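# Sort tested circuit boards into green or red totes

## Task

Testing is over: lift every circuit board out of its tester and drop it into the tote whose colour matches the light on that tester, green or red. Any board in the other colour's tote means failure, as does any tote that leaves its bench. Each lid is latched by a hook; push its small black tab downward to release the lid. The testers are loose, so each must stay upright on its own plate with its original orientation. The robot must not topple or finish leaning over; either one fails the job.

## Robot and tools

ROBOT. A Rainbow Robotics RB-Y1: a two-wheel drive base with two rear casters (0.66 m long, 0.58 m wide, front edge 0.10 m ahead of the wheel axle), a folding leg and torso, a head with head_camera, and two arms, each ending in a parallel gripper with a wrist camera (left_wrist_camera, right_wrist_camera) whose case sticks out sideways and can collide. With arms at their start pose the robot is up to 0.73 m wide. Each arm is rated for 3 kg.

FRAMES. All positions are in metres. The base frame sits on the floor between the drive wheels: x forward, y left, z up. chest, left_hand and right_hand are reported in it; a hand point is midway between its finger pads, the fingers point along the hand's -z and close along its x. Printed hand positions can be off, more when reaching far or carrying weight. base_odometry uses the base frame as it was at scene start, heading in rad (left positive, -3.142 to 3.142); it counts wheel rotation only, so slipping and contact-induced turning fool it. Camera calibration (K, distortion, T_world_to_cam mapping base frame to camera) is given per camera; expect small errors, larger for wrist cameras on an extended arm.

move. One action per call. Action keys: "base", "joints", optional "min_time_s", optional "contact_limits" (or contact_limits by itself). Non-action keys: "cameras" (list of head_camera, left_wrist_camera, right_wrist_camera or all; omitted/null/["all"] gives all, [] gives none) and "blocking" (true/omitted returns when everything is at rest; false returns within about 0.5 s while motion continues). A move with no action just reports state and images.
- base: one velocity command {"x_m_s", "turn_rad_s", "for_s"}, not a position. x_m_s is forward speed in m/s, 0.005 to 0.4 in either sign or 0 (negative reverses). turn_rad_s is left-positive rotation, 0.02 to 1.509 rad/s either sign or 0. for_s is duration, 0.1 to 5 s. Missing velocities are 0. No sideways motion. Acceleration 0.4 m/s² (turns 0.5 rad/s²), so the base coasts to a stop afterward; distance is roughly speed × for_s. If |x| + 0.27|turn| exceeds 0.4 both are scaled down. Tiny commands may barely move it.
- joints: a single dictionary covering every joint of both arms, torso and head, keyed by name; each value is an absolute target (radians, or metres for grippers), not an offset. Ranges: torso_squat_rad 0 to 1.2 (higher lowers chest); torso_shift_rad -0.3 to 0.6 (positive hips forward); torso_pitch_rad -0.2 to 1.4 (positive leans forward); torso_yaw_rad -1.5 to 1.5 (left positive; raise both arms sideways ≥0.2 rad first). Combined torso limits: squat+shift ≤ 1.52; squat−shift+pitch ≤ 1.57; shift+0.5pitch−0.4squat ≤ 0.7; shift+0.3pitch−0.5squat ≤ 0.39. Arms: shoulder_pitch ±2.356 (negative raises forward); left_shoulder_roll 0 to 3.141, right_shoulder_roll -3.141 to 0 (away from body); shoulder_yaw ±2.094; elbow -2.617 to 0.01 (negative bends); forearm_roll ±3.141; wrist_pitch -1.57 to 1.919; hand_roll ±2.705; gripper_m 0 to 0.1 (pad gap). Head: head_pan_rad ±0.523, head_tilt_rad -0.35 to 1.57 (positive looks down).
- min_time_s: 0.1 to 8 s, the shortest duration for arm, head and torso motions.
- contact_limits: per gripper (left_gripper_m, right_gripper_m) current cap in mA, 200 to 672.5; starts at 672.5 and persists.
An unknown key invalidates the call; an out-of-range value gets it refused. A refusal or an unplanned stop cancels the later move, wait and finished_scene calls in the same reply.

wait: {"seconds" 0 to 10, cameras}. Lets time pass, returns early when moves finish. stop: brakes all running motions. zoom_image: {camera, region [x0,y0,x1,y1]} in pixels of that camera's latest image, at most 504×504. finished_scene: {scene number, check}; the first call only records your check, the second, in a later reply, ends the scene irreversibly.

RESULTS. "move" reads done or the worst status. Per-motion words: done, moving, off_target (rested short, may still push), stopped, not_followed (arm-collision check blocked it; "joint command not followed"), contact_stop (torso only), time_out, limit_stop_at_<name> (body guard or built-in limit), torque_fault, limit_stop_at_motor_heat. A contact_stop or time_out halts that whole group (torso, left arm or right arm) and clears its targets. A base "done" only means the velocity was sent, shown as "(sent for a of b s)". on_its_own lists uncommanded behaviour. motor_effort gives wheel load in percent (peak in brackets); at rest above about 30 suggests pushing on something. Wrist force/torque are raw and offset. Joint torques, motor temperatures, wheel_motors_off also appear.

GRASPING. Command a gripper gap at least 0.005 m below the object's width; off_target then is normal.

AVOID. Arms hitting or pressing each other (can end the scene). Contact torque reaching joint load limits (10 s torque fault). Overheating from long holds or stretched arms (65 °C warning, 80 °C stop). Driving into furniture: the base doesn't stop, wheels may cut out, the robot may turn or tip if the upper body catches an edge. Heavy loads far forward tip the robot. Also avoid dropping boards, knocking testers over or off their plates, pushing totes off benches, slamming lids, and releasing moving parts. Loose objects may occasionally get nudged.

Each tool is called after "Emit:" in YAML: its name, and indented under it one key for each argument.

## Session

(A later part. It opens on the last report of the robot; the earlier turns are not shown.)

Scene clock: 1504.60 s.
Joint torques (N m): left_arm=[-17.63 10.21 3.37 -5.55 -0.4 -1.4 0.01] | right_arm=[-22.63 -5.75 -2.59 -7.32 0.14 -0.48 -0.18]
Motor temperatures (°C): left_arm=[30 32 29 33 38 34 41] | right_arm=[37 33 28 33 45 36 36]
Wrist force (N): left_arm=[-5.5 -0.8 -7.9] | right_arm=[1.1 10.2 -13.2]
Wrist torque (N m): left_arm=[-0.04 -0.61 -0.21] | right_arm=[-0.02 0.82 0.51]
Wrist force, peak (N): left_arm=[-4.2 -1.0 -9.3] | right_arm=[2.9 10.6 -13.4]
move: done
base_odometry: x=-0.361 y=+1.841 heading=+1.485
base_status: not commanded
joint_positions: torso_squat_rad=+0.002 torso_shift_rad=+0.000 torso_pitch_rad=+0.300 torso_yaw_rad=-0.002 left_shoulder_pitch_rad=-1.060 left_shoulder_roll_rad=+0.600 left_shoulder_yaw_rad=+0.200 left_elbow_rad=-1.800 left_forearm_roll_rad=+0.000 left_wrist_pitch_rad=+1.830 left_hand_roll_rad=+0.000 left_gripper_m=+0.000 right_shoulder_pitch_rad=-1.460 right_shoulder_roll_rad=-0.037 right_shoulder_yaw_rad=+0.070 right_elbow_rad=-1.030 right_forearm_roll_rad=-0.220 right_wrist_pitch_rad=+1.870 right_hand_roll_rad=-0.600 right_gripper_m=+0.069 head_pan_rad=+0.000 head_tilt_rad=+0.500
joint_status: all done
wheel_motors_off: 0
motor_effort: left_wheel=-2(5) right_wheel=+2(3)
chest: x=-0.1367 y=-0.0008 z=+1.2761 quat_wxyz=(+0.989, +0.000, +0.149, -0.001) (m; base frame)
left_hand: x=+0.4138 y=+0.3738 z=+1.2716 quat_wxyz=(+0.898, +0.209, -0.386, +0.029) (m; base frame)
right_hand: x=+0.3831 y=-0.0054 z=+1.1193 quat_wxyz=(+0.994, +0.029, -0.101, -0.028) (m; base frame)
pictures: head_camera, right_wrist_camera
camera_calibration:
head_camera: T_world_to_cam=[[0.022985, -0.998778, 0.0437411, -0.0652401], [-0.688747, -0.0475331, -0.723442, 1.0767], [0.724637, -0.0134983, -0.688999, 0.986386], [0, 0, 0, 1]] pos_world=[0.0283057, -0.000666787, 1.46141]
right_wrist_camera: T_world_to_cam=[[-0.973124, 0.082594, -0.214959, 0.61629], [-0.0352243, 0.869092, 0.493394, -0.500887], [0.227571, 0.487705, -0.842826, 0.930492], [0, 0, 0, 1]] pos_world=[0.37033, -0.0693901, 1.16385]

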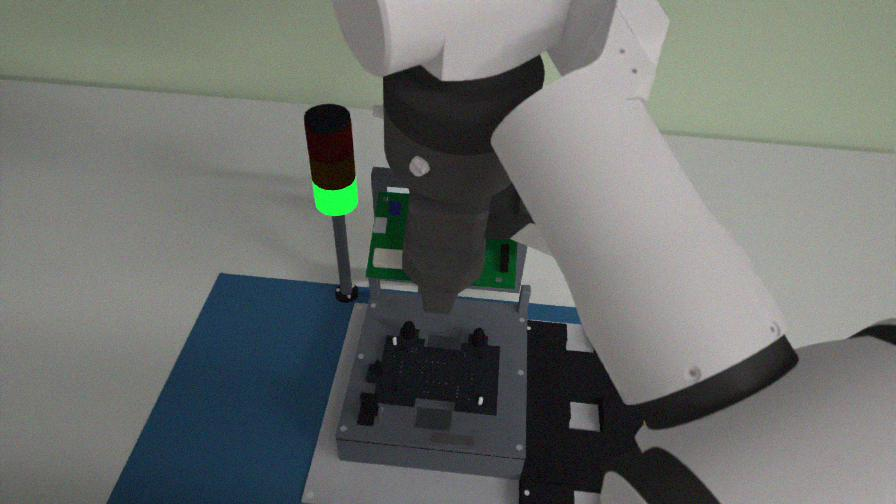

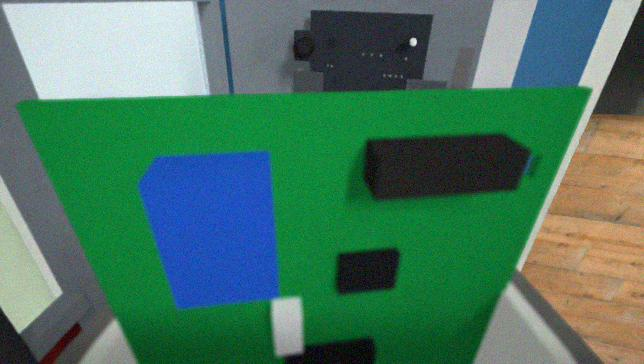

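Emit:
move:
  joints: {"head_tilt_rad":0.55}
  base: {"x_m_s":-0.2,"for_s":1}
  cameras: ["head_camera"]

Emit:
zoom_image:
  camera: "head_camera"
  region: [280, 170, 660, 390]

Scene clock: 1523.00 s.
Joint torques (N m): left_arm=[-17.47 10.27 3.52 -5.54 -0.45 -1.37 0.07] | right_arm=[-22.4 -5.33 -2.86 -7.54 0.15 -0.47 -0.13]
Motor temperatures (°C): left_arm=[30 32 29 33 38 34 41] | right_arm=[37 33 28 33 45 36 36]
Wrist force (N): left_arm=[-5.5 -0.8 -7.9] | right_arm=[0.7 10.6 -12.8]
Wrist torque (N m): left_arm=[-0.04 -0.60 -0.21] | right_arm=[-0.06 0.76 0.52]
Wrist force, peak (N): left_arm=[-5.7 -0.8 -8.2] | right_arm=[1.0 10.5 -13.3]
move: done
base_odometry: x=-0.378 y=+1.641 heading=+1.484
base_status: done (sent for 1 of 1 s)
joint_positions: torso_squat_rad=+0.002 torso_shift_rad=+0.000 torso_pitch_rad=+0.300 torso_yaw_rad=-0.002 left_shoulder_pitch_rad=-1.060 left_shoulder_roll_rad=+0.600 left_shoulder_yaw_rad=+0.200 left_elbow_rad=-1.800 left_forearm_roll_rad=+0.000 left_wrist_pitch_rad=+1.830 left_hand_roll_rad=+0.000 left_gripper_m=+0.000 right_shoulder_pitch_rad=-1.460 right_shoulder_roll_rad=-0.037 right_shoulder_yaw_rad=+0.070 right_elbow_rad=-1.030 right_forearm_roll_rad=-0.220 right_wrist_pitch_rad=+1.870 right_hand_roll_rad=-0.600 right_gripper_m=+0.069 head_pan_rad=+0.000 head_tilt_rad=+0.550
joint_status: all done
wheel_motors_off: 0
motor_effort: left_wheel=-3(28) right_wheel=+5(22)
chest: x=-0.1367 y=-0.0008 z=+1.2761 quat_wxyz=(+0.989, +0.000, +0.149, -0.001) (m; base frame)
left_hand: x=+0.4138 y=+0.3738 z=+1.2717 quat_wxyz=(+0.898, +0.209, -0.386, +0.029) (m; base frame)
right_hand: x=+0.3831 y=-0.0054 z=+1.1193 quat_wxyz=(+0.994, +0.029, -0.101, -0.028) (m; base frame)
pictures: head_camera
camera_calibration:
head_camera: T_world_to_cam=[[0.0251594, -0.998782, 0.0424517, -0.0632325], [-0.723958, -0.0474878, -0.688208, 1.02321], [0.689386, -0.0134183, -0.72427, 1.03598], [0, 0, 0, 1]] pos_world=[0.0281591, -0.000664493, 1.45719]

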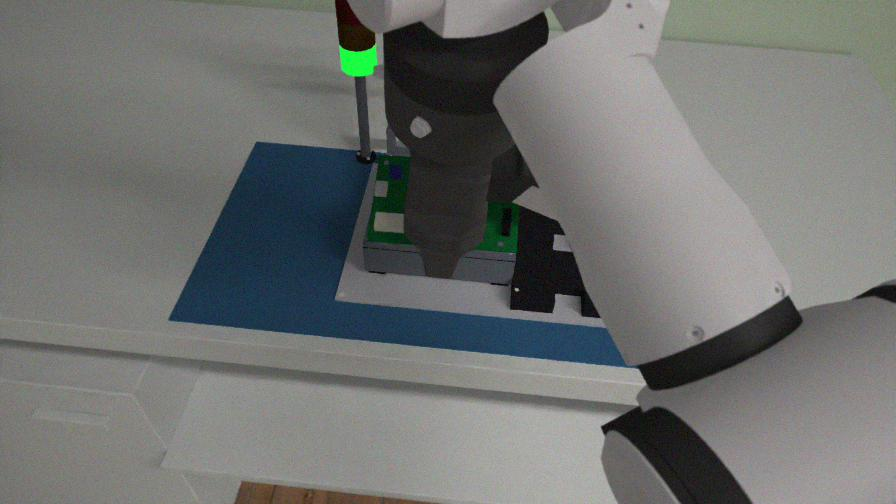

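Scaled by 1.326 from the camera's 896x504 image, which has a finer 1280x720 frame.

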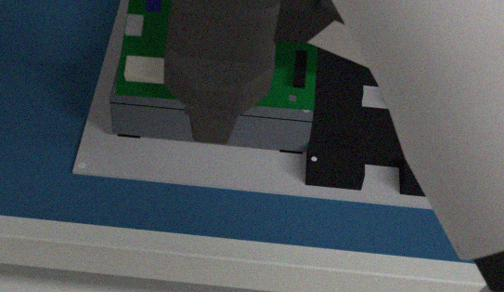

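Emit:
move:
  base: {"x_m_s":-0.3,"for_s":1.2}
  joints: {"torso_pitch_rad":0.1}
  cameras: []

Emit:
move:
  base: {"turn_rad_s":-1.2,"for_s":2.22}
  cameras: ["head_camera"]

Scene clock: 1534.63 s.
Joint torques (N m): left_arm=[-18.11 9.39 3 -4.47 -0.28 -1.62 0.07] | right_arm=[-22.45 -6.94 -3.27 -7.08 0.31 -0.84 -0.14]
Motor temperatures (°C): left_arm=[30 32 29 33 38 34 41] | right_arm=[37 33 28 33 45 36 36]
Wrist force (N): left_arm=[-6.2 -0.5 -6.9] | right_arm=[-0.7 10.0 -13.1]
Wrist torque (N m): left_arm=[-0.05 -0.64 -0.20] | right_arm=[0.00 0.68 0.51]
Wrist force, peak (N): left_arm=[-5.5 -0.9 -8.8] | right_arm=[1.4 10.4 -13.8]
move: done
base_odometry: x=-0.409 y=+1.283 heading=+1.484
base_status: done (sent for 1.2 of 1.2 s)
joint_positions: torso_squat_rad=+0.002 torso_shift_rad=+0.000 torso_pitch_rad=+0.100 torso_yaw_rad=-0.002 left_shoulder_pitch_rad=-1.060 left_shoulder_roll_rad=+0.600 left_shoulder_yaw_rad=+0.200 left_elbow_rad=-1.800 left_forearm_roll_rad=+0.000 left_wrist_pitch_rad=+1.830 left_hand_roll_rad=+0.000 left_gripper_m=+0.000 right_shoulder_pitch_rad=-1.460 right_shoulder_roll_rad=-0.037 right_shoulder_yaw_rad=+0.070 right_elbow_rad=-1.030 right_forearm_roll_rad=-0.220 right_wrist_pitch_rad=+1.870 right_hand_roll_rad=-0.600 right_gripper_m=+0.069 head_pan_rad=+0.000 head_tilt_rad=+0.550
joint_status: all done
wheel_motors_off: 0
motor_effort: left_wheel=-2(30) right_wheel=+6(20)
chest: x=-0.1972 y=-0.0008 z=+1.2884 quat_wxyz=(+0.999, +0.000, +0.050, -0.001) (m; base frame)
left_hand: x=+0.3432 y=+0.3737 z=+1.3933 quat_wxyz=(+0.855, +0.205, -0.474, +0.050) (m; base frame)
right_hand: x=+0.3434 y=-0.0056 z=+1.2379 quat_wxyz=(+0.979, +0.032, -0.200, -0.025) (m; base frame)
pictures: none
No camera images: "cameras" was empty.

Scene clock: 1539.40 s.
Joint torques (N m): left_arm=[-18.01 9.56 2.82 -4.37 -0.34 -1.56 0.05] | right_arm=[-22.69 -6.86 -2.96 -7.16 0.31 -0.92 -0.12]
Motor temperatures (°C): left_arm=[30 32 29 33 38 34 41] | right_arm=[37 33 28 33 45 36 36]
Wrist force (N): left_arm=[-6.1 -0.4 -7.0] | right_arm=[-0.2 10.4 -12.5]
Wrist torque (N m): left_arm=[-0.04 -0.63 -0.21] | right_arm=[-0.01 0.73 0.50]
Wrist force, peak (N): left_arm=[-6.7 -0.3 -7.4] | right_arm=[-0.3 10.4 -13.1]
move: done
base_odometry: x=-0.409 y=+1.282 heading=-1.009
base_status: done (sent for 2.23 of 2.23 s)
joint_positions: torso_squat_rad=+0.002 torso_shift_rad=+0.000 torso_pitch_rad=+0.100 torso_yaw_rad=-0.002 left_shoulder_pitch_rad=-1.060 left_shoulder_roll_rad=+0.600 left_shoulder_yaw_rad=+0.200 left_elbow_rad=-1.800 left_forearm_roll_rad=+0.000 left_wrist_pitch_rad=+1.830 left_hand_roll_rad=+0.000 left_gripper_m=+0.000 right_shoulder_pitch_rad=-1.460 right_shoulder_roll_rad=-0.037 right_shoulder_yaw_rad=+0.070 right_elbow_rad=-1.030 right_forearm_roll_rad=-0.220 right_wrist_pitch_rad=+1.870 right_hand_roll_rad=-0.600 right_gripper_m=+0.069 head_pan_rad=+0.000 head_tilt_rad=+0.550
joint_status: not commanded
wheel_motors_off: 0
motor_effort: left_wheel=+4(28) right_wheel=+0(29)
chest: x=-0.1972 y=-0.0008 z=+1.2884 quat_wxyz=(+0.999, +0.000, +0.050, -0.001) (m; base frame)
left_hand: x=+0.3432 y=+0.3738 z=+1.3933 quat_wxyz=(+0.855, +0.205, -0.474, +0.050) (m; base frame)
right_hand: x=+0.3434 y=-0.0055 z=+1.2379 quat_wxyz=(+0.979, +0.032, -0.200, -0.025) (m; base frame)
pictures: head_camera
camera_calibration:
head_camera: T_world_to_cam=[[0.0160952, -0.998782, 0.0466511, -0.0693883], [-0.572873, -0.0474515, -0.81827, 1.1852], [0.819486, -0.0135549, -0.572939, 0.917262], [0, 0, 0, 1]] pos_world=[-0.0715985, -0.000630982, 1.49858]

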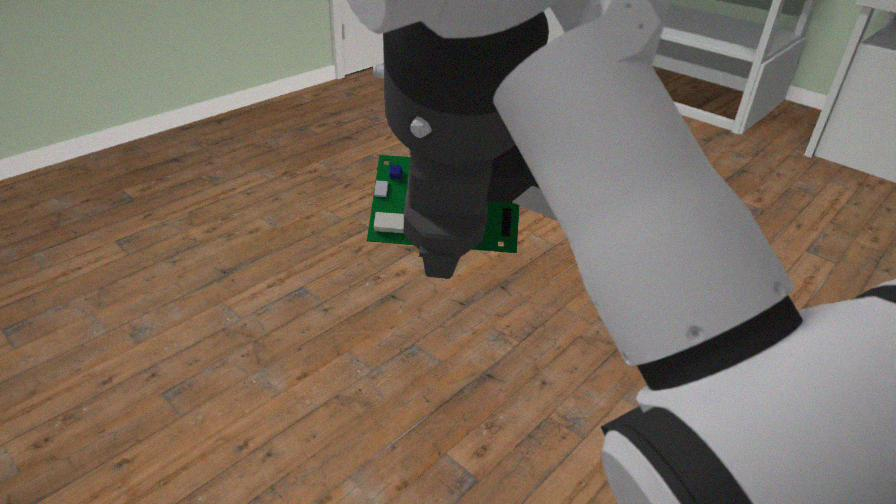

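Emit:
move:
  base: {"turn_rad_s":-0.2,"for_s":0.57}
  joints: {"head_tilt_rad":0.1,"left_shoulder_roll_rad":0.35}
  cameras: ["head_camera"]

Emit:
move:
  base: {"x_m_s":0.4,"for_s":5}
  cameras: []

Emit:
move:
  base: {"x_m_s":0.4,"for_s":2.7}
  cameras: []

Emit:
move:
  base: {"turn_rad_s":-0.7,"for_s":0.75}
  cameras: ["head_camera"]

Scene clock: 1550.00 s.
Joint torques (N m): left_arm=[-19.18 7.3 1.89 -5.21 -0.25 -1.58 0.04] | right_arm=[-22.49 -6.91 -2.98 -7.1 0.32 -0.86 -0.1]
Motor temperatures (°C): left_arm=[30 32 29 33 38 34 41] | right_arm=[37 33 28 33 45 36 36]
Wrist force (N): left_arm=[-6.1 0.5 -7.6] | right_arm=[-0.7 10.1 -12.7]
Wrist torque (N m): left_arm=[-0.11 -0.64 -0.20] | right_arm=[0.00 0.69 0.50]
Wrist force, peak (N): left_arm=[-6.5 -0.5 -7.9] | right_arm=[-0.7 10.4 -13.1]
move: done
base_odometry: x=-0.409 y=+1.282 heading=-1.122
base_status: done (sent for 0.57 of 0.57 s)
joint_positions: torso_squat_rad=+0.002 torso_shift_rad=+0.000 torso_pitch_rad=+0.100 torso_yaw_rad=-0.002 left_shoulder_pitch_rad=-1.060 left_shoulder_roll_rad=+0.350 left_shoulder_yaw_rad=+0.200 left_elbow_rad=-1.800 left_forearm_roll_rad=+0.000 left_wrist_pitch_rad=+1.830 left_hand_roll_rad=+0.000 left_gripper_m=+0.000 right_shoulder_pitch_rad=-1.460 right_shoulder_roll_rad=-0.037 right_shoulder_yaw_rad=+0.070 right_elbow_rad=-1.030 right_forearm_roll_rad=-0.220 right_wrist_pitch_rad=+1.870 right_hand_roll_rad=-0.600 right_gripper_m=+0.069 head_pan_rad=+0.000 head_tilt_rad=+0.100
joint_status: all done
wheel_motors_off: 0
motor_effort: left_wheel=+4(26) right_wheel=+0(19)
chest: x=-0.1972 y=-0.0008 z=+1.2884 quat_wxyz=(+0.999, +0.000, +0.050, -0.001) (m; base frame)
left_hand: x=+0.3627 y=+0.2689 z=+1.3379 quat_wxyz=(+0.885, +0.100, -0.454, -0.007) (m; base frame)
right_hand: x=+0.3434 y=-0.0055 z=+1.2379 quat_wxyz=(+0.979, +0.032, -0.200, -0.025) (m; base frame)
pictures: head_camera
camera_calibration:
head_camera: T_world_to_cam=[[-0.0063153, -0.998746, 0.0496685, -0.077386], [-0.159991, -0.0480205, -0.98595, 1.49842], [0.987098, -0.0141731, -0.159487, 0.329194], [0, 0, 0, 1]] pos_world=[-0.0857026, -0.000668579, 1.53371]

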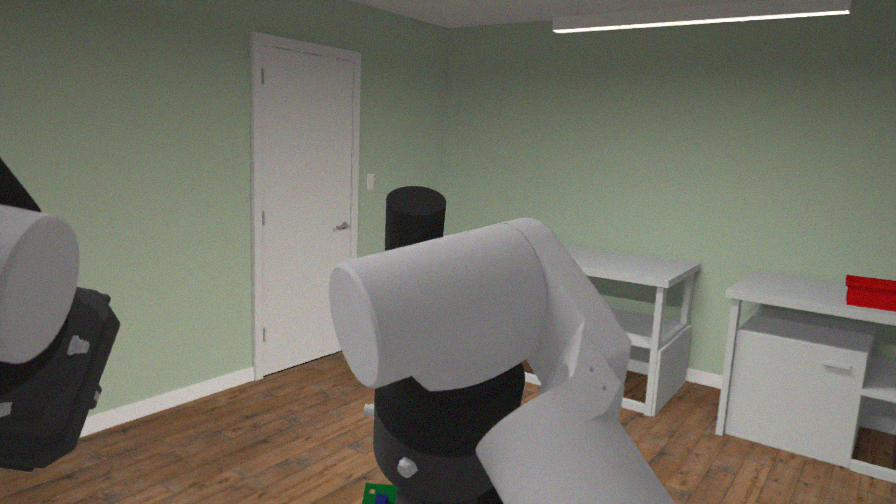

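Scene clock: 1556.30 s.
Joint torques (N m): left_arm=[-18.97 7.38 1.77 -5.3 -0.3 -1.62 0.11] | right_arm=[-22.67 -6.92 -3.18 -7.17 0.31 -0.93 -0.1]
Motor temperatures (°C): left_arm=[30 32 29 33 38 34 41] | right_arm=[37 33 28 33 45 36 36]
Wrist force (N): left_arm=[-6.0 0.6 -7.4] | right_arm=[-0.6 10.0 -12.4]
Wrist torque (N m): left_arm=[-0.13 -0.62 -0.20] | right_arm=[0.00 0.70 0.50]
Wrist force, peak (N): left_arm=[-6.3 0.3 -8.0] | right_arm=[-0.4 10.3 -13.1]
move: done
base_odometry: x=+0.457 y=-0.520 heading=-1.123
base_status: done (sent for 5 of 5 s)
joint_positions: torso_squat_rad=+0.002 torso_shift_rad=+0.000 torso_pitch_rad=+0.100 torso_yaw_rad=-0.002 left_shoulder_pitch_rad=-1.060 left_shoulder_roll_rad=+0.350 left_shoulder_yaw_rad=+0.200 left_elbow_rad=-1.800 left_forearm_roll_rad=+0.000 left_wrist_pitch_rad=+1.830 left_hand_roll_rad=+0.000 left_gripper_m=+0.000 right_shoulder_pitch_rad=-1.460 right_shoulder_roll_rad=-0.037 right_shoulder_yaw_rad=+0.070 right_elbow_rad=-1.030 right_forearm_roll_rad=-0.220 right_wrist_pitch_rad=+1.870 right_hand_roll_rad=-0.600 right_gripper_m=+0.069 head_pan_rad=+0.000 head_tilt_rad=+0.100
joint_status: not commanded
wheel_motors_off: 0
motor_effort: left_wheel=-4(29) right_wheel=+1(30)
chest: x=-0.1971 y=-0.0008 z=+1.2884 quat_wxyz=(+0.999, +0.000, +0.050, -0.001) (m; base frame)
left_hand: x=+0.3629 y=+0.2689 z=+1.3378 quat_wxyz=(+0.885, +0.100, -0.454, -0.007) (m; base frame)
right_hand: x=+0.3435 y=-0.0055 z=+1.2378 quat_wxyz=(+0.979, +0.032, -0.200, -0.025) (m; base frame)
pictures: none
No camera images: "cameras" was empty.

Scene clock: 1560.30 s.
Joint torques (N m): left_arm=[-18.78 7.26 1.87 -5.27 -0.18 -1.62 0] | right_arm=[-22.84 -6.77 -2.79 -7.18 0.3 -0.86 -0.21]
Motor temperatures (°C): left_arm=[30 32 29 33 38 34 41] | right_arm=[37 33 28 33 45 36 36]
Wrist force (N): left_arm=[-6.0 0.6 -7.8] | right_arm=[-0.6 10.0 -12.7]
Wrist torque (N m): left_arm=[-0.12 -0.62 -0.19] | right_arm=[0.01 0.67 0.50]
Wrist force, peak (N): left_arm=[-6.0 0.2 -8.4] | right_arm=[-0.2 10.3 -13.1]
move: done
base_odometry: x=+0.925 y=-1.494 heading=-1.123
base_status: done (sent for 2.7 of 2.7 s)
joint_positions: torso_squat_rad=+0.002 torso_shift_rad=+0.000 torso_pitch_rad=+0.100 torso_yaw_rad=-0.002 left_shoulder_pitch_rad=-1.060 left_shoulder_roll_rad=+0.350 left_shoulder_yaw_rad=+0.200 left_elbow_rad=-1.800 left_forearm_roll_rad=+0.000 left_wrist_pitch_rad=+1.830 left_hand_roll_rad=+0.000 left_gripper_m=+0.000 right_shoulder_pitch_rad=-1.460 right_shoulder_roll_rad=-0.037 right_shoulder_yaw_rad=+0.070 right_elbow_rad=-1.030 right_forearm_roll_rad=-0.220 right_wrist_pitch_rad=+1.870 right_hand_roll_rad=-0.600 right_gripper_m=+0.069 head_pan_rad=+0.000 head_tilt_rad=+0.100
joint_status: not commanded
wheel_motors_off: 0
motor_effort: left_wheel=-1(18) right_wheel=+0(27)
chest: x=-0.1971 y=-0.0008 z=+1.2884 quat_wxyz=(+0.999, +0.000, +0.050, -0.001) (m; base frame)
left_hand: x=+0.3629 y=+0.2689 z=+1.3378 quat_wxyz=(+0.885, +0.100, -0.454, -0.007) (m; base frame)
right_hand: x=+0.3435 y=-0.0055 z=+1.2378 quat_wxyz=(+0.979, +0.032, -0.200, -0.025) (m; base frame)
pictures: none
No camera images: "cameras" was empty.

Scene clock: 1562.13 s.
Joint torques (N m): left_arm=[-19.06 7.12 1.93 -5.19 -0.16 -1.6 0.08] | right_arm=[-22.62 -6.92 -3.22 -7.18 0.34 -0.8 -0.07]
Motor temperatures (°C): left_arm=[30 32 29 33 38 34 41] | right_arm=[37 33 28 33 45 36 36]
Wrist force (N): left_arm=[-6.1 0.3 -7.7] | right_arm=[-0.7 10.2 -12.6]
Wrist torque (N m): left_arm=[-0.08 -0.64 -0.20] | right_arm=[-0.01 0.67 0.50]
Wrist force, peak (N): left_arm=[-6.3 0.7 -7.8] | right_arm=[-0.6 10.4 -12.9]
move: done
base_odometry: x=+0.925 y=-1.494 heading=-1.416
base_status: done (sent for 0.77 of 0.77 s)
joint_positions: torso_squat_rad=+0.002 torso_shift_rad=+0.000 torso_pitch_rad=+0.100 torso_yaw_rad=-0.002 left_shoulder_pitch_rad=-1.060 left_shoulder_roll_rad=+0.350 left_shoulder_yaw_rad=+0.200 left_elbow_rad=-1.800 left_forearm_roll_rad=+0.000 left_wrist_pitch_rad=+1.830 left_hand_roll_rad=+0.000 left_gripper_m=+0.000 right_shoulder_pitch_rad=-1.460 right_shoulder_roll_rad=-0.037 right_shoulder_yaw_rad=+0.070 right_elbow_rad=-1.030 right_forearm_roll_rad=-0.220 right_wrist_pitch_rad=+1.870 right_hand_roll_rad=-0.600 right_gripper_m=+0.069 head_pan_rad=+0.000 head_tilt_rad=+0.100
joint_status: not commanded
wheel_motors_off: 0
motor_effort: left_wheel=+4(25) right_wheel=+0(27)
chest: x=-0.1971 y=-0.0008 z=+1.2884 quat_wxyz=(+0.999, +0.000, +0.050, -0.001) (m; base frame)
left_hand: x=+0.3628 y=+0.2690 z=+1.3379 quat_wxyz=(+0.885, +0.100, -0.454, -0.007) (m; base frame)
right_hand: x=+0.3434 y=-0.0055 z=+1.2379 quat_wxyz=(+0.979, +0.032, -0.200, -0.025) (m; base frame)
pictures: head_camera
camera_calibration:
head_camera: T_world_to_cam=[[-0.00630278, -0.998744, 0.0497028, -0.0774028], [-0.160095, -0.0480549, -0.985931, 1.49838], [0.987081, -0.0141713, -0.159591, 0.329262], [0, 0, 0, 1]] pos_world=[-0.0856128, -0.000635111, 1.53369]

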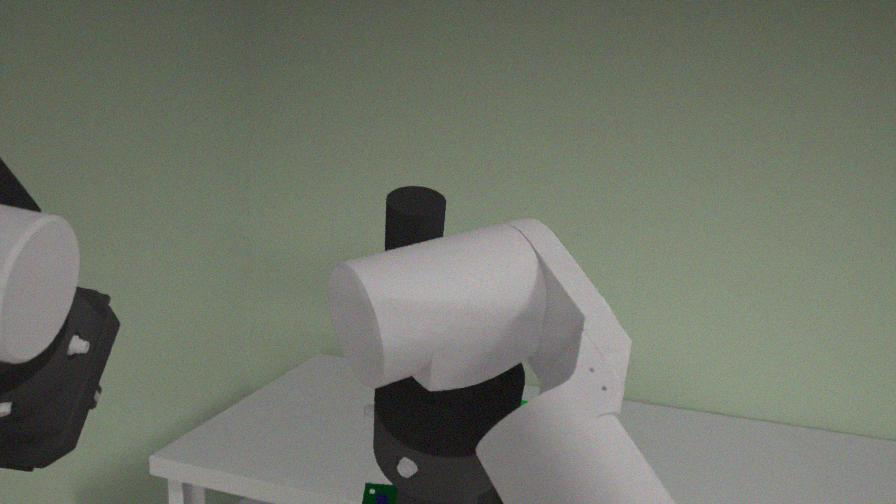

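Emit:
move:
  base: {"turn_rad_s":-0.4,"for_s":0.5}
  joints: {"head_tilt_rad":0.5,"torso_pitch_rad":0.3}
  cameras: ["head_camera","left_wrist_camera"]

Scene clock: 1567.43 s.
Joint torques (N m): left_arm=[-18.38 7.32 1.8 -6.28 -0.21 -1.3 0.12] | right_arm=[-22.33 -4.77 -2.6 -7.48 0.24 -0.59 -0.12]
Motor temperatures (°C): left_arm=[30 32 29 33 38 34 41] | right_arm=[37 33 28 33 45 36 36]
Wrist force (N): left_arm=[-5.2 0.3 -8.7] | right_arm=[1.1 10.3 -12.9]
Wrist torque (N m): left_arm=[-0.11 -0.57 -0.21] | right_arm=[-0.03 0.81 0.52]
Wrist force, peak (N): left_arm=[-5.5 0.6 -8.9] | right_arm=[0.9 10.3 -13.4]
move: done
base_odometry: x=+0.925 y=-1.494 heading=-1.541
base_status: done (sent for 0.5 of 0.5 s)
joint_positions: torso_squat_rad=+0.002 torso_shift_rad=+0.000 torso_pitch_rad=+0.300 torso_yaw_rad=-0.002 left_shoulder_pitch_rad=-1.060 left_shoulder_roll_rad=+0.350 left_shoulder_yaw_rad=+0.200 left_elbow_rad=-1.800 left_forearm_roll_rad=+0.000 left_wrist_pitch_rad=+1.830 left_hand_roll_rad=+0.000 left_gripper_m=+0.000 right_shoulder_pitch_rad=-1.460 right_shoulder_roll_rad=-0.037 right_shoulder_yaw_rad=+0.070 right_elbow_rad=-1.030 right_forearm_roll_rad=-0.220 right_wrist_pitch_rad=+1.870 right_hand_roll_rad=-0.600 right_gripper_m=+0.069 head_pan_rad=+0.000 head_tilt_rad=+0.500
joint_status: all done
wheel_motors_off: 0
motor_effort: left_wheel=+1(27) right_wheel=+1(15)
chest: x=-0.1366 y=-0.0008 z=+1.2761 quat_wxyz=(+0.989, +0.000, +0.149, -0.001) (m; base frame)
left_hand: x=+0.4220 y=+0.2690 z=+1.2133 quat_wxyz=(+0.926, +0.098, -0.363, -0.017) (m; base frame)
right_hand: x=+0.3832 y=-0.0054 z=+1.1192 quat_wxyz=(+0.994, +0.029, -0.101, -0.028) (m; base frame)
pictures: head_camera, left_wrist_camera
camera_calibration:
head_camera: T_world_to_cam=[[0.0230134, -0.998776, 0.0437861, -0.0652588], [-0.688861, -0.0475831, -0.72333, 1.07661], [0.724528, -0.0135163, -0.689113, 0.986422], [0, 0, 0, 1]] pos_world=[0.0284495, -0.000617512, 1.46136]
left_wrist_camera: T_world_to_cam=[[0.743079, -0.0851049, 0.66377, -1.0974], [-0.280504, -0.940151, 0.193479, 0.170835], [0.607578, -0.32996, -0.722478, 0.777992], [0, 0, 0, 1]] pos_world=[0.390685, 0.323922, 1.25745]

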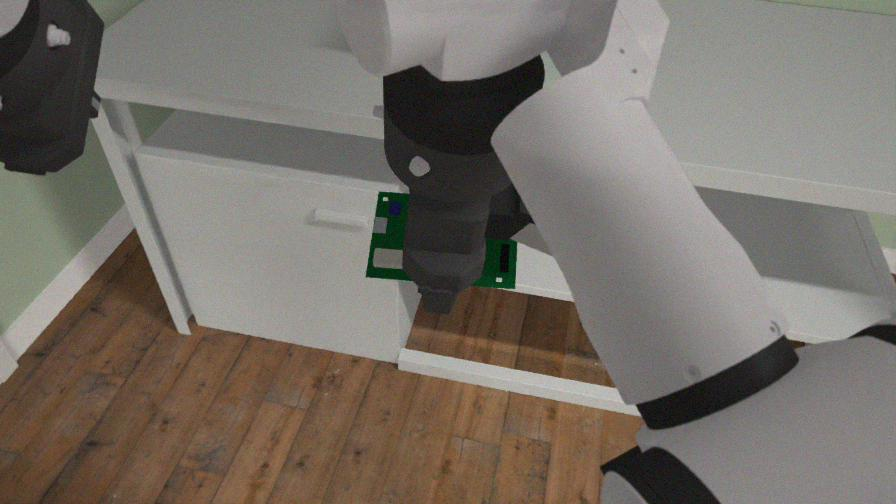

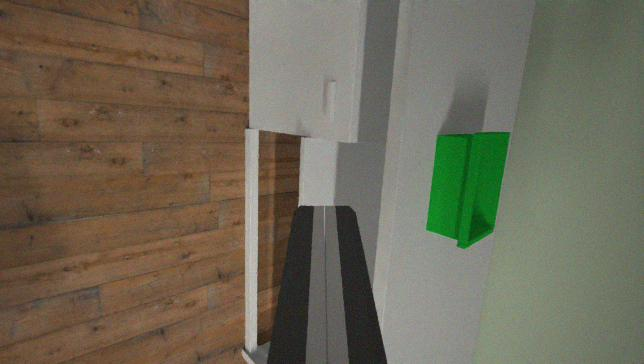

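Emit:
move:
  base: {"turn_rad_s":0.1,"for_s":0.4}
  cameras: []

Emit:
move:
  base: {"x_m_s":0.3,"for_s":1.9}
  cameras: ["head_camera","left_wrist_camera","right_wrist_camera"]

Scene clock: 1578.57 s.
Joint torques (N m): left_arm=[-18.09 7.22 1.79 -6.19 -0.27 -1.31 0.01] | right_arm=[-22.58 -4.62 -2.71 -7.5 0.1 -0.57 -0.13]
Motor temperatures (°C): left_arm=[30 32 29 33 38 34 41] | right_arm=[37 33 28 33 45 36 36]
Wrist force (N): left_arm=[-5.2 0.4 -8.6] | right_arm=[1.0 10.4 -12.7]
Wrist torque (N m): left_arm=[-0.13 -0.57 -0.21] | right_arm=[-0.05 0.80 0.50]
Wrist force, peak (N): left_arm=[-5.4 0.1 -8.7] | right_arm=[0.9 10.7 -13.1]
move: done
base_odometry: x=+0.925 y=-1.494 heading=-1.501
base_status: done (sent for 0.4 of 0.4 s)
joint_positions: torso_squat_rad=+0.002 torso_shift_rad=+0.000 torso_pitch_rad=+0.300 torso_yaw_rad=-0.002 left_shoulder_pitch_rad=-1.060 left_shoulder_roll_rad=+0.350 left_shoulder_yaw_rad=+0.200 left_elbow_rad=-1.800 left_forearm_roll_rad=+0.000 left_wrist_pitch_rad=+1.830 left_hand_roll_rad=+0.000 left_gripper_m=+0.000 right_shoulder_pitch_rad=-1.460 right_shoulder_roll_rad=-0.037 right_shoulder_yaw_rad=+0.070 right_elbow_rad=-1.030 right_forearm_roll_rad=-0.220 right_wrist_pitch_rad=+1.870 right_hand_roll_rad=-0.600 right_gripper_m=+0.069 head_pan_rad=+0.000 head_tilt_rad=+0.500
joint_status: not commanded
wheel_motors_off: 0
motor_effort: left_wheel=-3(11) right_wheel=-1(16)
chest: x=-0.1366 y=-0.0008 z=+1.2761 quat_wxyz=(+0.989, +0.000, +0.149, -0.001) (m; base frame)
left_hand: x=+0.4220 y=+0.2690 z=+1.2133 quat_wxyz=(+0.926, +0.098, -0.363, -0.017) (m; base frame)
right_hand: x=+0.3832 y=-0.0054 z=+1.1192 quat_wxyz=(+0.994, +0.029, -0.101, -0.028) (m; base frame)
pictures: none
No camera images: "cameras" was empty.

Scene clock: 1581.53 s.
Joint torques (N m): left_arm=[-18.1 7.35 1.89 -6.23 -0.15 -1.32 0.08] | right_arm=[-22.54 -4.51 -2.68 -7.61 0.09 -0.58 -0.16]
Motor temperatures (°C): left_arm=[30 32 29 33 38 34 41] | right_arm=[37 33 28 33 45 36 36]
Wrist force (N): left_arm=[-5.2 0.2 -8.4] | right_arm=[1.0 10.2 -13.0]
Wrist torque (N m): left_arm=[-0.10 -0.58 -0.21] | right_arm=[-0.03 0.80 0.51]
Wrist force, peak (N): left_arm=[-5.8 0.5 -8.7] | right_arm=[0.9 10.5 -13.3]
move: done
base_odometry: x=+0.964 y=-2.062 heading=-1.502
base_status: done (sent for 1.9 of 1.9 s)
joint_positions: torso_squat_rad=+0.002 torso_shift_rad=+0.000 torso_pitch_rad=+0.300 torso_yaw_rad=-0.002 left_shoulder_pitch_rad=-1.060 left_shoulder_roll_rad=+0.350 left_shoulder_yaw_rad=+0.200 left_elbow_rad=-1.800 left_forearm_roll_rad=+0.000 left_wrist_pitch_rad=+1.830 left_hand_roll_rad=+0.000 left_gripper_m=+0.000 right_shoulder_pitch_rad=-1.460 right_shoulder_roll_rad=-0.037 right_shoulder_yaw_rad=+0.070 right_elbow_rad=-1.030 right_forearm_roll_rad=-0.220 right_wrist_pitch_rad=+1.870 right_hand_roll_rad=-0.600 right_gripper_m=+0.069 head_pan_rad=+0.000 head_tilt_rad=+0.500
joint_status: not commanded
wheel_motors_off: 0
motor_effort: left_wheel=-6(23) right_wheel=+2(32)
chest: x=-0.1366 y=-0.0008 z=+1.2761 quat_wxyz=(+0.989, +0.000, +0.149, -0.001) (m; base frame)
left_hand: x=+0.4220 y=+0.2690 z=+1.2133 quat_wxyz=(+0.926, +0.098, -0.363, -0.017) (m; base frame)
right_hand: x=+0.3832 y=-0.0054 z=+1.1192 quat_wxyz=(+0.994, +0.029, -0.101, -0.028) (m; base frame)
pictures: head_camera, left_wrist_camera, right_wrist_camera
camera_calibration:
head_camera: T_world_to_cam=[[0.0230099, -0.998777, 0.0437673, -0.0652522], [-0.688846, -0.0475673, -0.723345, 1.07663], [0.724542, -0.0135048, -0.689098, 0.986413], [0, 0, 0, 1]] pos_world=[0.028437, -0.000638568, 1.46137]
left_wrist_camera: T_world_to_cam=[[0.743063, -0.08512, 0.663787, -1.09742], [-0.280512, -0.940154, 0.193454, 0.170847], [0.607595, -0.329948, -0.72247, 0.777985], [0, 0, 0, 1]] pos_world=[0.390679, 0.323904, 1.25747]
right_wrist_camera: T_world_to_cam=[[-0.97314, 0.0827612, -0.214824, 0.616257], [-0.0349838, 0.869147, 0.493315, -0.500759], [0.227541, 0.48758, -0.842906, 0.930525], [0, 0, 0, 1]] pos_world=[0.370453, -0.0694753, 1.16376]

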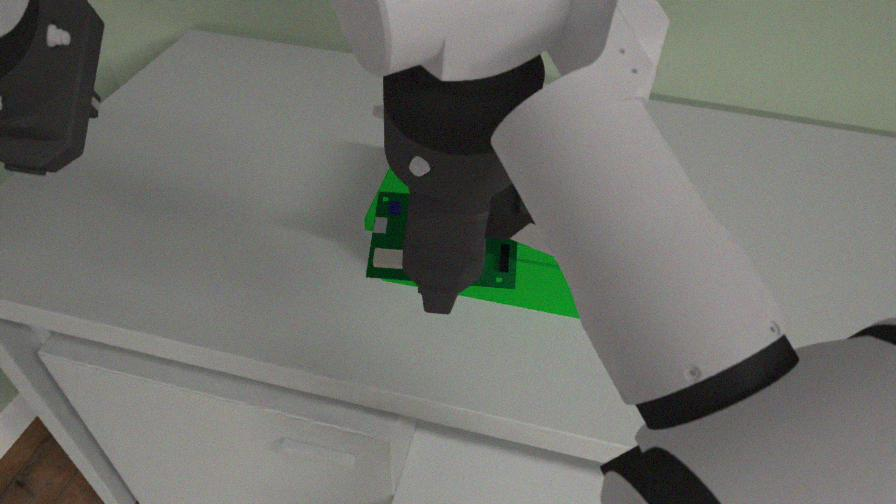

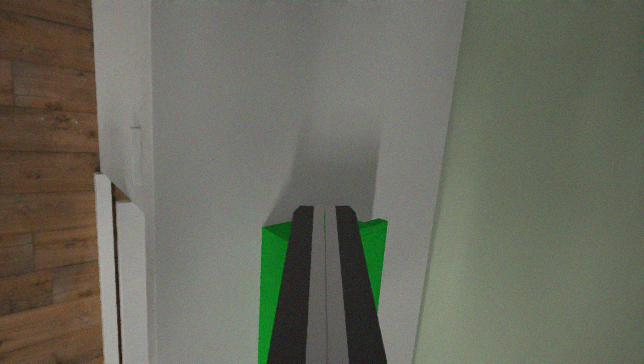

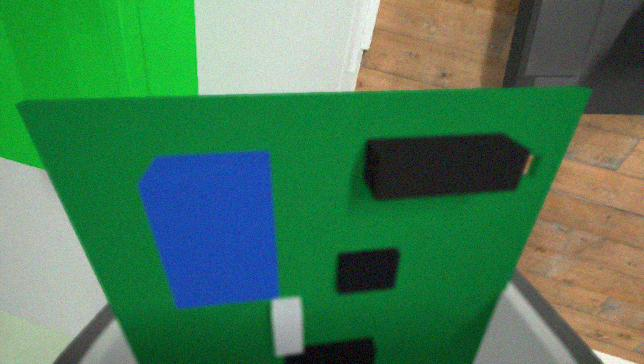

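Emit:
move:
  base: {"turn_rad_s":-0.3,"for_s":0.4}
  cameras: []

Emit:
move:
  base: {"x_m_s":0.2,"for_s":1.0}
  cameras: ["head_camera","left_wrist_camera","right_wrist_camera"]

Scene clock: 1598.57 s.
Joint torques (N m): left_arm=[-17.9 7.46 1.99 -6.25 -0.17 -1.35 0.04] | right_arm=[-22.71 -4.56 -2.57 -7.71 0.1 -0.5 -0.11]
Motor temperatures (°C): left_arm=[30 31 29 33 38 34 40] | right_arm=[37 33 28 33 45 36 36]
Wrist force (N): left_arm=[-5.0 0.3 -8.5] | right_arm=[1.0 10.6 -13.0]
Wrist torque (N m): left_arm=[-0.08 -0.57 -0.21] | right_arm=[-0.06 0.79 0.52]
Wrist force, peak (N): left_arm=[-5.5 0.2 -8.8] | right_arm=[0.9 10.4 -13.3]
move: done
base_odometry: x=+0.964 y=-2.062 heading=-1.581
base_status: done (sent for 0.4 of 0.4 s)
joint_positions: torso_squat_rad=+0.002 torso_shift_rad=+0.000 torso_pitch_rad=+0.300 torso_yaw_rad=-0.002 left_shoulder_pitch_rad=-1.060 left_shoulder_roll_rad=+0.350 left_shoulder_yaw_rad=+0.200 left_elbow_rad=-1.800 left_forearm_roll_rad=+0.000 left_wrist_pitch_rad=+1.830 left_hand_roll_rad=+0.000 left_gripper_m=+0.000 right_shoulder_pitch_rad=-1.460 right_shoulder_roll_rad=-0.037 right_shoulder_yaw_rad=+0.070 right_elbow_rad=-1.030 right_forearm_roll_rad=-0.220 right_wrist_pitch_rad=+1.870 right_hand_roll_rad=-0.600 right_gripper_m=+0.069 head_pan_rad=+0.000 head_tilt_rad=+0.500
joint_status: not commanded
wheel_motors_off: 0
motor_effort: left_wheel=-1(21) right_wheel=-4(25)
chest: x=-0.1366 y=-0.0008 z=+1.2761 quat_wxyz=(+0.989, +0.000, +0.149, -0.001) (m; base frame)
left_hand: x=+0.4220 y=+0.2690 z=+1.2134 quat_wxyz=(+0.926, +0.098, -0.363, -0.017) (m; base frame)
right_hand: x=+0.3832 y=-0.0054 z=+1.1192 quat_wxyz=(+0.994, +0.029, -0.101, -0.028) (m; base frame)
pictures: none
No camera images: "cameras" was empty.

Scene clock: 1600.37 s.
Joint torques (N m): left_arm=[-17.85 7.35 2.07 -6.38 -0.22 -1.23 0.05] | right_arm=[-22.39 -4.57 -2.51 -7.54 0.14 -0.52 -0.05]
Motor temperatures (°C): left_arm=[30 31 29 33 38 34 40] | right_arm=[37 33 28 33 45 36 36]
Wrist force (N): left_arm=[-5.1 0.5 -8.5] | right_arm=[1.1 10.4 -12.9]
Wrist torque (N m): left_arm=[-0.12 -0.56 -0.21] | right_arm=[-0.04 0.84 0.51]
Wrist force, peak (N): left_arm=[-5.5 0.3 -8.9] | right_arm=[0.8 10.4 -13.4]
move: done
base_odometry: x=+0.962 y=-2.262 heading=-1.582
base_status: done (sent for 1 of 1 s)
joint_positions: torso_squat_rad=+0.002 torso_shift_rad=+0.000 torso_pitch_rad=+0.300 torso_yaw_rad=-0.002 left_shoulder_pitch_rad=-1.060 left_shoulder_roll_rad=+0.350 left_shoulder_yaw_rad=+0.200 left_elbow_rad=-1.800 left_forearm_roll_rad=+0.000 left_wrist_pitch_rad=+1.830 left_hand_roll_rad=+0.000 left_gripper_m=+0.000 right_shoulder_pitch_rad=-1.460 right_shoulder_roll_rad=-0.037 right_shoulder_yaw_rad=+0.070 right_elbow_rad=-1.030 right_forearm_roll_rad=-0.220 right_wrist_pitch_rad=+1.870 right_hand_roll_rad=-0.600 right_gripper_m=+0.069 head_pan_rad=+0.000 head_tilt_rad=+0.500
joint_status: not commanded
wheel_motors_off: 0
motor_effort: left_wheel=-3(23) right_wheel=+0(29)
chest: x=-0.1365 y=-0.0008 z=+1.2761 quat_wxyz=(+0.989, +0.000, +0.149, -0.001) (m; base frame)
left_hand: x=+0.4220 y=+0.2690 z=+1.2133 quat_wxyz=(+0.926, +0.098, -0.363, -0.017) (m; base frame)
right_hand: x=+0.3832 y=-0.0054 z=+1.1192 quat_wxyz=(+0.994, +0.029, -0.101, -0.028) (m; base frame)
pictures: head_camera, left_wrist_camera, right_wrist_camera
camera_calibration:
head_camera: T_world_to_cam=[[0.0230019, -0.998777, 0.0437726, -0.0652567], [-0.688858, -0.0475655, -0.723334, 1.07662], [0.724531, -0.0135151, -0.68911, 0.986418], [0, 0, 0, 1]] pos_world=[0.0284511, -0.000635316, 1.46136]
left_wrist_camera: T_world_to_cam=[[0.743061, -0.0851259, 0.663788, -1.09743], [-0.280526, -0.940148, 0.19346, 0.170843], [0.60759, -0.329962, -0.722467, 0.777974], [0, 0, 0, 1]] pos_world=[0.390694, 0.3239, 1.25747]
right_wrist_camera: T_world_to_cam=[[-0.973146, 0.0827713, -0.214794, 0.61623], [-0.0349573, 0.869153, 0.493306, -0.500748], [0.227521, 0.487567, -0.842919, 0.930535], [0, 0, 0, 1]] pos_world=[0.370461, -0.0694783, 1.16375]

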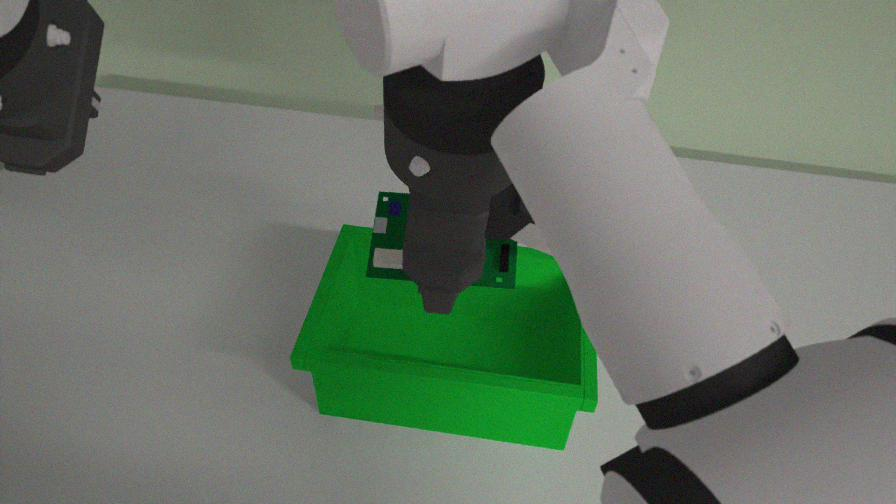

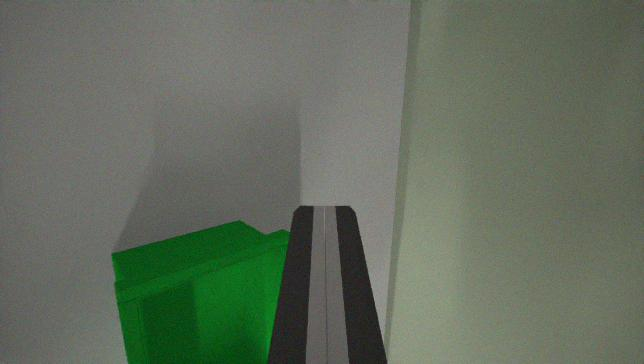

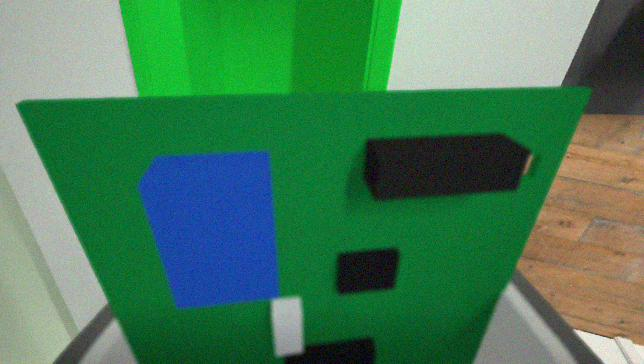

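Emit:
move:
  base: {"x_m_s":0.15,"for_s":0.4}
  cameras: []

Emit:
move:
  joints: {"torso_pitch_rad":0.53}
  min_time_s: 2
  cameras: ["head_camera"]

Scene clock: 1612.67 s.
Joint torques (N m): left_arm=[-18.18 7.26 1.9 -6.34 -0.23 -1.34 0.01] | right_arm=[-22.73 -5 -2.79 -7.64 0.11 -0.49 -0.14]
Motor temperatures (°C): left_arm=[30 31 29 33 38 34 40] | right_arm=[37 33 28 33 45 36 36]
Wrist force (N): left_arm=[-5.3 0.5 -8.5] | right_arm=[0.8 10.3 -13.0]
Wrist torque (N m): left_arm=[-0.14 -0.59 -0.19] | right_arm=[-0.05 0.80 0.51]
Wrist force, peak (N): left_arm=[-5.2 0.4 -9.5] | right_arm=[1.5 10.3 -13.5]
move: done
base_odometry: x=+0.962 y=-2.322 heading=-1.582
base_status: done (sent for 0.4 of 0.4 s)
joint_positions: torso_squat_rad=+0.002 torso_shift_rad=+0.000 torso_pitch_rad=+0.300 torso_yaw_rad=-0.002 left_shoulder_pitch_rad=-1.060 left_shoulder_roll_rad=+0.350 left_shoulder_yaw_rad=+0.200 left_elbow_rad=-1.800 left_forearm_roll_rad=+0.000 left_wrist_pitch_rad=+1.830 left_hand_roll_rad=+0.000 left_gripper_m=+0.000 right_shoulder_pitch_rad=-1.460 right_shoulder_roll_rad=-0.037 right_shoulder_yaw_rad=+0.070 right_elbow_rad=-1.030 right_forearm_roll_rad=-0.220 right_wrist_pitch_rad=+1.870 right_hand_roll_rad=-0.600 right_gripper_m=+0.069 head_pan_rad=+0.000 head_tilt_rad=+0.500
joint_status: not commanded
wheel_motors_off: 0
motor_effort: left_wheel=-2(19) right_wheel=+0(24)
chest: x=-0.1366 y=-0.0008 z=+1.2761 quat_wxyz=(+0.989, +0.000, +0.149, -0.001) (m; base frame)
left_hand: x=+0.4219 y=+0.2690 z=+1.2134 quat_wxyz=(+0.926, +0.098, -0.363, -0.017) (m; base frame)
right_hand: x=+0.3831 y=-0.0055 z=+1.1193 quat_wxyz=(+0.994, +0.029, -0.101, -0.028) (m; base frame)
pictures: none
No camera images: "cameras" was empty.

Scene clock: 1614.97 s.
Joint torques (N m): left_arm=[-16.2 7.16 1.93 -7.27 -0.14 -0.97 0.1] | right_arm=[-21.14 -2.02 -1.91 -7.86 0.01 -0.14 -0.06]
Motor temperatures (°C): left_arm=[30 31 29 33 38 34 40] | right_arm=[37 33 28 33 45 36 36]
Wrist force (N): left_arm=[-4.1 0.5 -9.2] | right_arm=[2.4 10.4 -13.4]
Wrist torque (N m): left_arm=[-0.12 -0.52 -0.19] | right_arm=[-0.04 0.89 0.52]
Wrist force, peak (N): left_arm=[-4.0 0.6 -9.7] | right_arm=[2.1 10.6 -13.6]
move: done
base_odometry: x=+0.962 y=-2.322 heading=-1.582
base_status: not commanded
joint_positions: torso_squat_rad=+0.002 torso_shift_rad=+0.000 torso_pitch_rad=+0.530 torso_yaw_rad=-0.002 left_shoulder_pitch_rad=-1.060 left_shoulder_roll_rad=+0.350 left_shoulder_yaw_rad=+0.200 left_elbow_rad=-1.800 left_forearm_roll_rad=+0.000 left_wrist_pitch_rad=+1.830 left_hand_roll_rad=+0.000 left_gripper_m=+0.000 right_shoulder_pitch_rad=-1.460 right_shoulder_roll_rad=-0.037 right_shoulder_yaw_rad=+0.070 right_elbow_rad=-1.030 right_forearm_roll_rad=-0.220 right_wrist_pitch_rad=+1.870 right_hand_roll_rad=-0.600 right_gripper_m=+0.069 head_pan_rad=+0.000 head_tilt_rad=+0.500
joint_status: all done
wheel_motors_off: 0
motor_effort: left_wheel=-1(3) right_wheel=+1(2)
chest: x=-0.0717 y=-0.0008 z=+1.2475 quat_wxyz=(+0.965, +0.000, +0.262, -0.001) (m; base frame)
left_hand: x=+0.4579 y=+0.2691 z=+1.0591 quat_wxyz=(+0.962, +0.096, -0.255, -0.028) (m; base frame)
right_hand: x=+0.3987 y=-0.0054 z=+0.9763 quat_wxyz=(+0.999, +0.026, +0.013, -0.031) (m; base frame)
pictures: head_camera
camera_calibration:
head_camera: T_world_to_cam=[[0.0325282, -0.998772, 0.0373634, -0.0567991], [-0.835517, -0.0476888, -0.547391, 0.870638], [0.548501, -0.0134122, -0.836042, 1.09038], [0, 0, 0, 1]] pos_world=[0.131208, -0.000585351, 1.3903]

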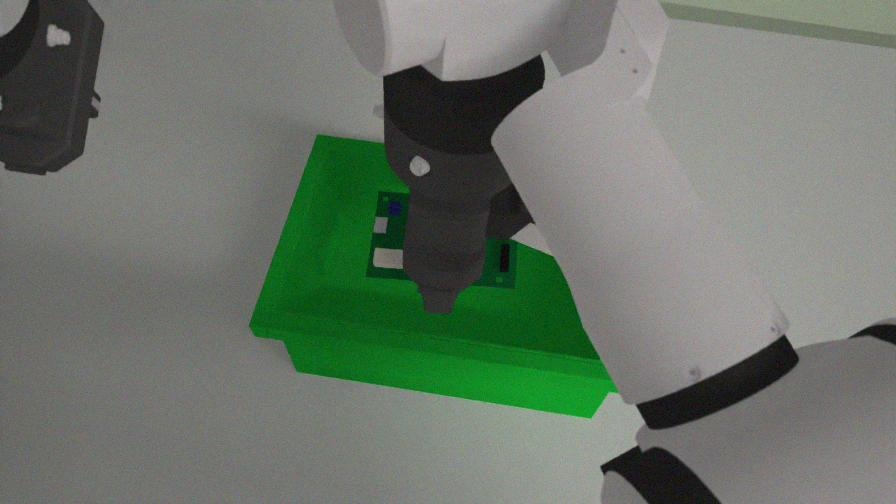

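Well centered. Lower more, watching force.

Emit:
move:
  joints: {"torso_pitch_rad":0.59}
  min_time_s: 1.5
  cameras: []

Emit:
move:
  joints: {"torso_pitch_rad":0.615}
  min_time_s: 1.5
  cameras: ["right_wrist_camera"]

Scene clock: 1620.47 s.
Joint torques (N m): left_arm=[-15.7 6.9 2 -7.45 -0.19 -0.88 0.04] | right_arm=[-20.63 -1.25 -1.56 -7.87 -0.18 0.04 -0.19]
Motor temperatures (°C): left_arm=[30 31 29 33 38 34 40] | right_arm=[37 33 28 33 45 36 36]
Wrist force (N): left_arm=[-3.6 0.4 -9.8] | right_arm=[2.3 10.4 -13.2]
Wrist torque (N m): left_arm=[-0.12 -0.47 -0.21] | right_arm=[-0.03 0.80 0.54]
Wrist force, peak (N): left_arm=[-3.7 0.5 -9.8] | right_arm=[2.5 10.4 -13.5]
move: done
base_odometry: x=+0.962 y=-2.322 heading=-1.582
base_status: not commanded
joint_positions: torso_squat_rad=+0.002 torso_shift_rad=+0.000 torso_pitch_rad=+0.590 torso_yaw_rad=-0.002 left_shoulder_pitch_rad=-1.060 left_shoulder_roll_rad=+0.350 left_shoulder_yaw_rad=+0.200 left_elbow_rad=-1.800 left_forearm_roll_rad=+0.000 left_wrist_pitch_rad=+1.830 left_hand_roll_rad=+0.000 left_gripper_m=+0.000 right_shoulder_pitch_rad=-1.460 right_shoulder_roll_rad=-0.037 right_shoulder_yaw_rad=+0.070 right_elbow_rad=-1.030 right_forearm_roll_rad=-0.220 right_wrist_pitch_rad=+1.870 right_hand_roll_rad=-0.600 right_gripper_m=+0.069 head_pan_rad=+0.000 head_tilt_rad=+0.500
joint_status: all done
wheel_motors_off: 0
motor_effort: left_wheel=-3(3) right_wheel=+2(2)
chest: x=-0.0559 y=-0.0008 z=+1.2377 quat_wxyz=(+0.957, +0.000, +0.291, -0.001) (m; base frame)
left_hand: x=+0.4614 y=+0.2692 z=+1.0179 quat_wxyz=(+0.969, +0.095, -0.226, -0.031) (m; base frame)
right_hand: x=+0.3973 y=-0.0053 z=+0.9387 quat_wxyz=(+0.998, +0.025, +0.043, -0.032) (m; base frame)
pictures: none
No camera images: "cameras" was empty.

Scene clock: 1622.27 s.
Joint torques (N m): left_arm=[-14.98 6.8 2.02 -7.52 -0.22 -0.83 0.07] | right_arm=[-20.32 -0.97 -1.39 -7.83 -0.16 0.05 -0.19]
Motor temperatures (°C): left_arm=[30 31 29 33 38 34 40] | right_arm=[37 33 28 33 45 36 36]
Wrist force (N): left_arm=[-3.4 0.3 -9.6] | right_arm=[2.6 10.4 -13.0]
Wrist torque (N m): left_arm=[-0.13 -0.46 -0.21] | right_arm=[-0.04 0.86 0.53]
Wrist force, peak (N): left_arm=[-3.6 0.3 -10.0] | right_arm=[2.9 10.5 -13.5]
move: done
base_odometry: x=+0.962 y=-2.322 heading=-1.582
base_status: not commanded
joint_positions: torso_squat_rad=+0.002 torso_shift_rad=+0.000 torso_pitch_rad=+0.615 torso_yaw_rad=-0.002 left_shoulder_pitch_rad=-1.060 left_shoulder_roll_rad=+0.350 left_shoulder_yaw_rad=+0.200 left_elbow_rad=-1.800 left_forearm_roll_rad=+0.000 left_wrist_pitch_rad=+1.830 left_hand_roll_rad=+0.000 left_gripper_m=+0.000 right_shoulder_pitch_rad=-1.460 right_shoulder_roll_rad=-0.037 right_shoulder_yaw_rad=+0.070 right_elbow_rad=-1.030 right_forearm_roll_rad=-0.220 right_wrist_pitch_rad=+1.870 right_hand_roll_rad=-0.600 right_gripper_m=+0.069 head_pan_rad=+0.000 head_tilt_rad=+0.500
joint_status: all done
wheel_motors_off: 0
motor_effort: left_wheel=-2(4) right_wheel=+0(2)
chest: x=-0.0496 y=-0.0007 z=+1.2333 quat_wxyz=(+0.953, +0.000, +0.303, -0.001) (m; base frame)
left_hand: x=+0.4621 y=+0.2692 z=+1.0007 quat_wxyz=(+0.972, +0.095, -0.214, -0.032) (m; base frame)
right_hand: x=+0.3961 y=-0.0053 z=+0.9231 quat_wxyz=(+0.998, +0.024, +0.056, -0.032) (m; base frame)
pictures: right_wrist_camera
camera_calibration:
right_wrist_camera: T_world_to_cam=[[-0.991851, 0.0825561, 0.0970404, 0.306167], [0.119298, 0.869166, 0.479915, -0.452446], [-0.0447242, 0.487581, -0.871931, 0.896915], [0, 0, 0, 1]] pos_world=[0.397762, -0.0693442, 0.969474]

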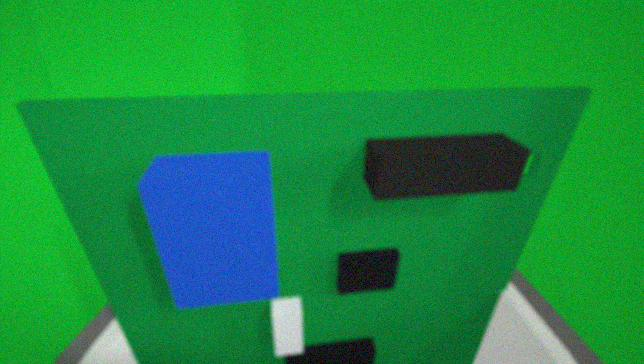

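Emit:
move:
  joints: {"torso_pitch_rad":0.632}
  min_time_s: 1.5
  cameras: []

Emit:
move:
  joints: {"torso_pitch_rad":0.645}
  min_time_s: 1.5
  cameras: []

Scene clock: 1629.17 s.
Joint torques (N m): left_arm=[-14.88 6.79 1.76 -7.57 -0.18 -0.84 0.12] | right_arm=[-20.22 -0.72 -1.49 -7.84 -0.14 0.11 -0.16]
Motor temperatures (°C): left_arm=[30 31 29 33 38 34 40] | right_arm=[37 33 28 33 45 36 36]
Wrist force (N): left_arm=[-3.6 0.3 -9.6] | right_arm=[2.9 10.5 -13.1]
Wrist torque (N m): left_arm=[-0.10 -0.50 -0.20] | right_arm=[-0.05 0.88 0.53]
Wrist force, peak (N): left_arm=[-3.9 0.3 -9.9] | right_arm=[3.1 10.7 -13.5]
move: done
base_odometry: x=+0.962 y=-2.322 heading=-1.582
base_status: not commanded
joint_positions: torso_squat_rad=+0.002 torso_shift_rad=+0.000 torso_pitch_rad=+0.632 torso_yaw_rad=-0.002 left_shoulder_pitch_rad=-1.060 left_shoulder_roll_rad=+0.350 left_shoulder_yaw_rad=+0.200 left_elbow_rad=-1.800 left_forearm_roll_rad=+0.000 left_wrist_pitch_rad=+1.830 left_hand_roll_rad=+0.000 left_gripper_m=+0.000 right_shoulder_pitch_rad=-1.460 right_shoulder_roll_rad=-0.037 right_shoulder_yaw_rad=+0.070 right_elbow_rad=-1.030 right_forearm_roll_rad=-0.220 right_wrist_pitch_rad=+1.870 right_hand_roll_rad=-0.600 right_gripper_m=+0.069 head_pan_rad=+0.000 head_tilt_rad=+0.500
joint_status: all done
wheel_motors_off: 0
motor_effort: left_wheel=+0(4) right_wheel=+0(2)
chest: x=-0.0453 y=-0.0007 z=+1.2302 quat_wxyz=(+0.951, +0.000, +0.311, -0.001) (m; base frame)
left_hand: x=+0.4623 y=+0.2692 z=+0.9889 quat_wxyz=(+0.974, +0.094, -0.205, -0.033) (m; base frame)
right_hand: x=+0.3950 y=-0.0053 z=+0.9125 quat_wxyz=(+0.997, +0.024, +0.064, -0.032) (m; base frame)
pictures: none
No camera images: "cameras" was empty.

Scene clock: 1630.97 s.
Joint torques (N m): left_arm=[-14.76 6.58 2.03 -7.5 -0.17 -0.84 0.12] | right_arm=[-20.18 -0.28 -1.52 -7.81 -0.17 0.1 -0.14]
Motor temperatures (°C): left_arm=[30 31 29 33 38 34 40] | right_arm=[37 33 28 33 45 36 36]
Wrist force (N): left_arm=[-3.6 0.4 -9.7] | right_arm=[2.9 10.5 -13.0]
Wrist torque (N m): left_arm=[-0.13 -0.49 -0.23] | right_arm=[-0.04 0.87 0.52]
Wrist force, peak (N): left_arm=[-3.6 0.5 -10.1] | right_arm=[3.3 10.5 -13.4]
move: done
base_odometry: x=+0.962 y=-2.322 heading=-1.582
base_status: not commanded
joint_positions: torso_squat_rad=+0.002 torso_shift_rad=+0.000 torso_pitch_rad=+0.645 torso_yaw_rad=-0.002 left_shoulder_pitch_rad=-1.060 left_shoulder_roll_rad=+0.350 left_shoulder_yaw_rad=+0.200 left_elbow_rad=-1.800 left_forearm_roll_rad=+0.000 left_wrist_pitch_rad=+1.830 left_hand_roll_rad=+0.000 left_gripper_m=+0.000 right_shoulder_pitch_rad=-1.460 right_shoulder_roll_rad=-0.037 right_shoulder_yaw_rad=+0.070 right_elbow_rad=-1.030 right_forearm_roll_rad=-0.220 right_wrist_pitch_rad=+1.870 right_hand_roll_rad=-0.600 right_gripper_m=+0.069 head_pan_rad=+0.000 head_tilt_rad=+0.500
joint_status: all done
wheel_motors_off: 0
motor_effort: left_wheel=-2(4) right_wheel=+1(2)
chest: x=-0.0421 y=-0.0007 z=+1.2278 quat_wxyz=(+0.948, +0.000, +0.317, -0.001) (m; base frame)
left_hand: x=+0.4624 y=+0.2692 z=+0.9800 quat_wxyz=(+0.975, +0.094, -0.199, -0.033) (m; base frame)
right_hand: x=+0.3941 y=-0.0053 z=+0.9044 quat_wxyz=(+0.997, +0.024, +0.071, -0.033) (m; base frame)
pictures: none
No camera images: "cameras" was empty.


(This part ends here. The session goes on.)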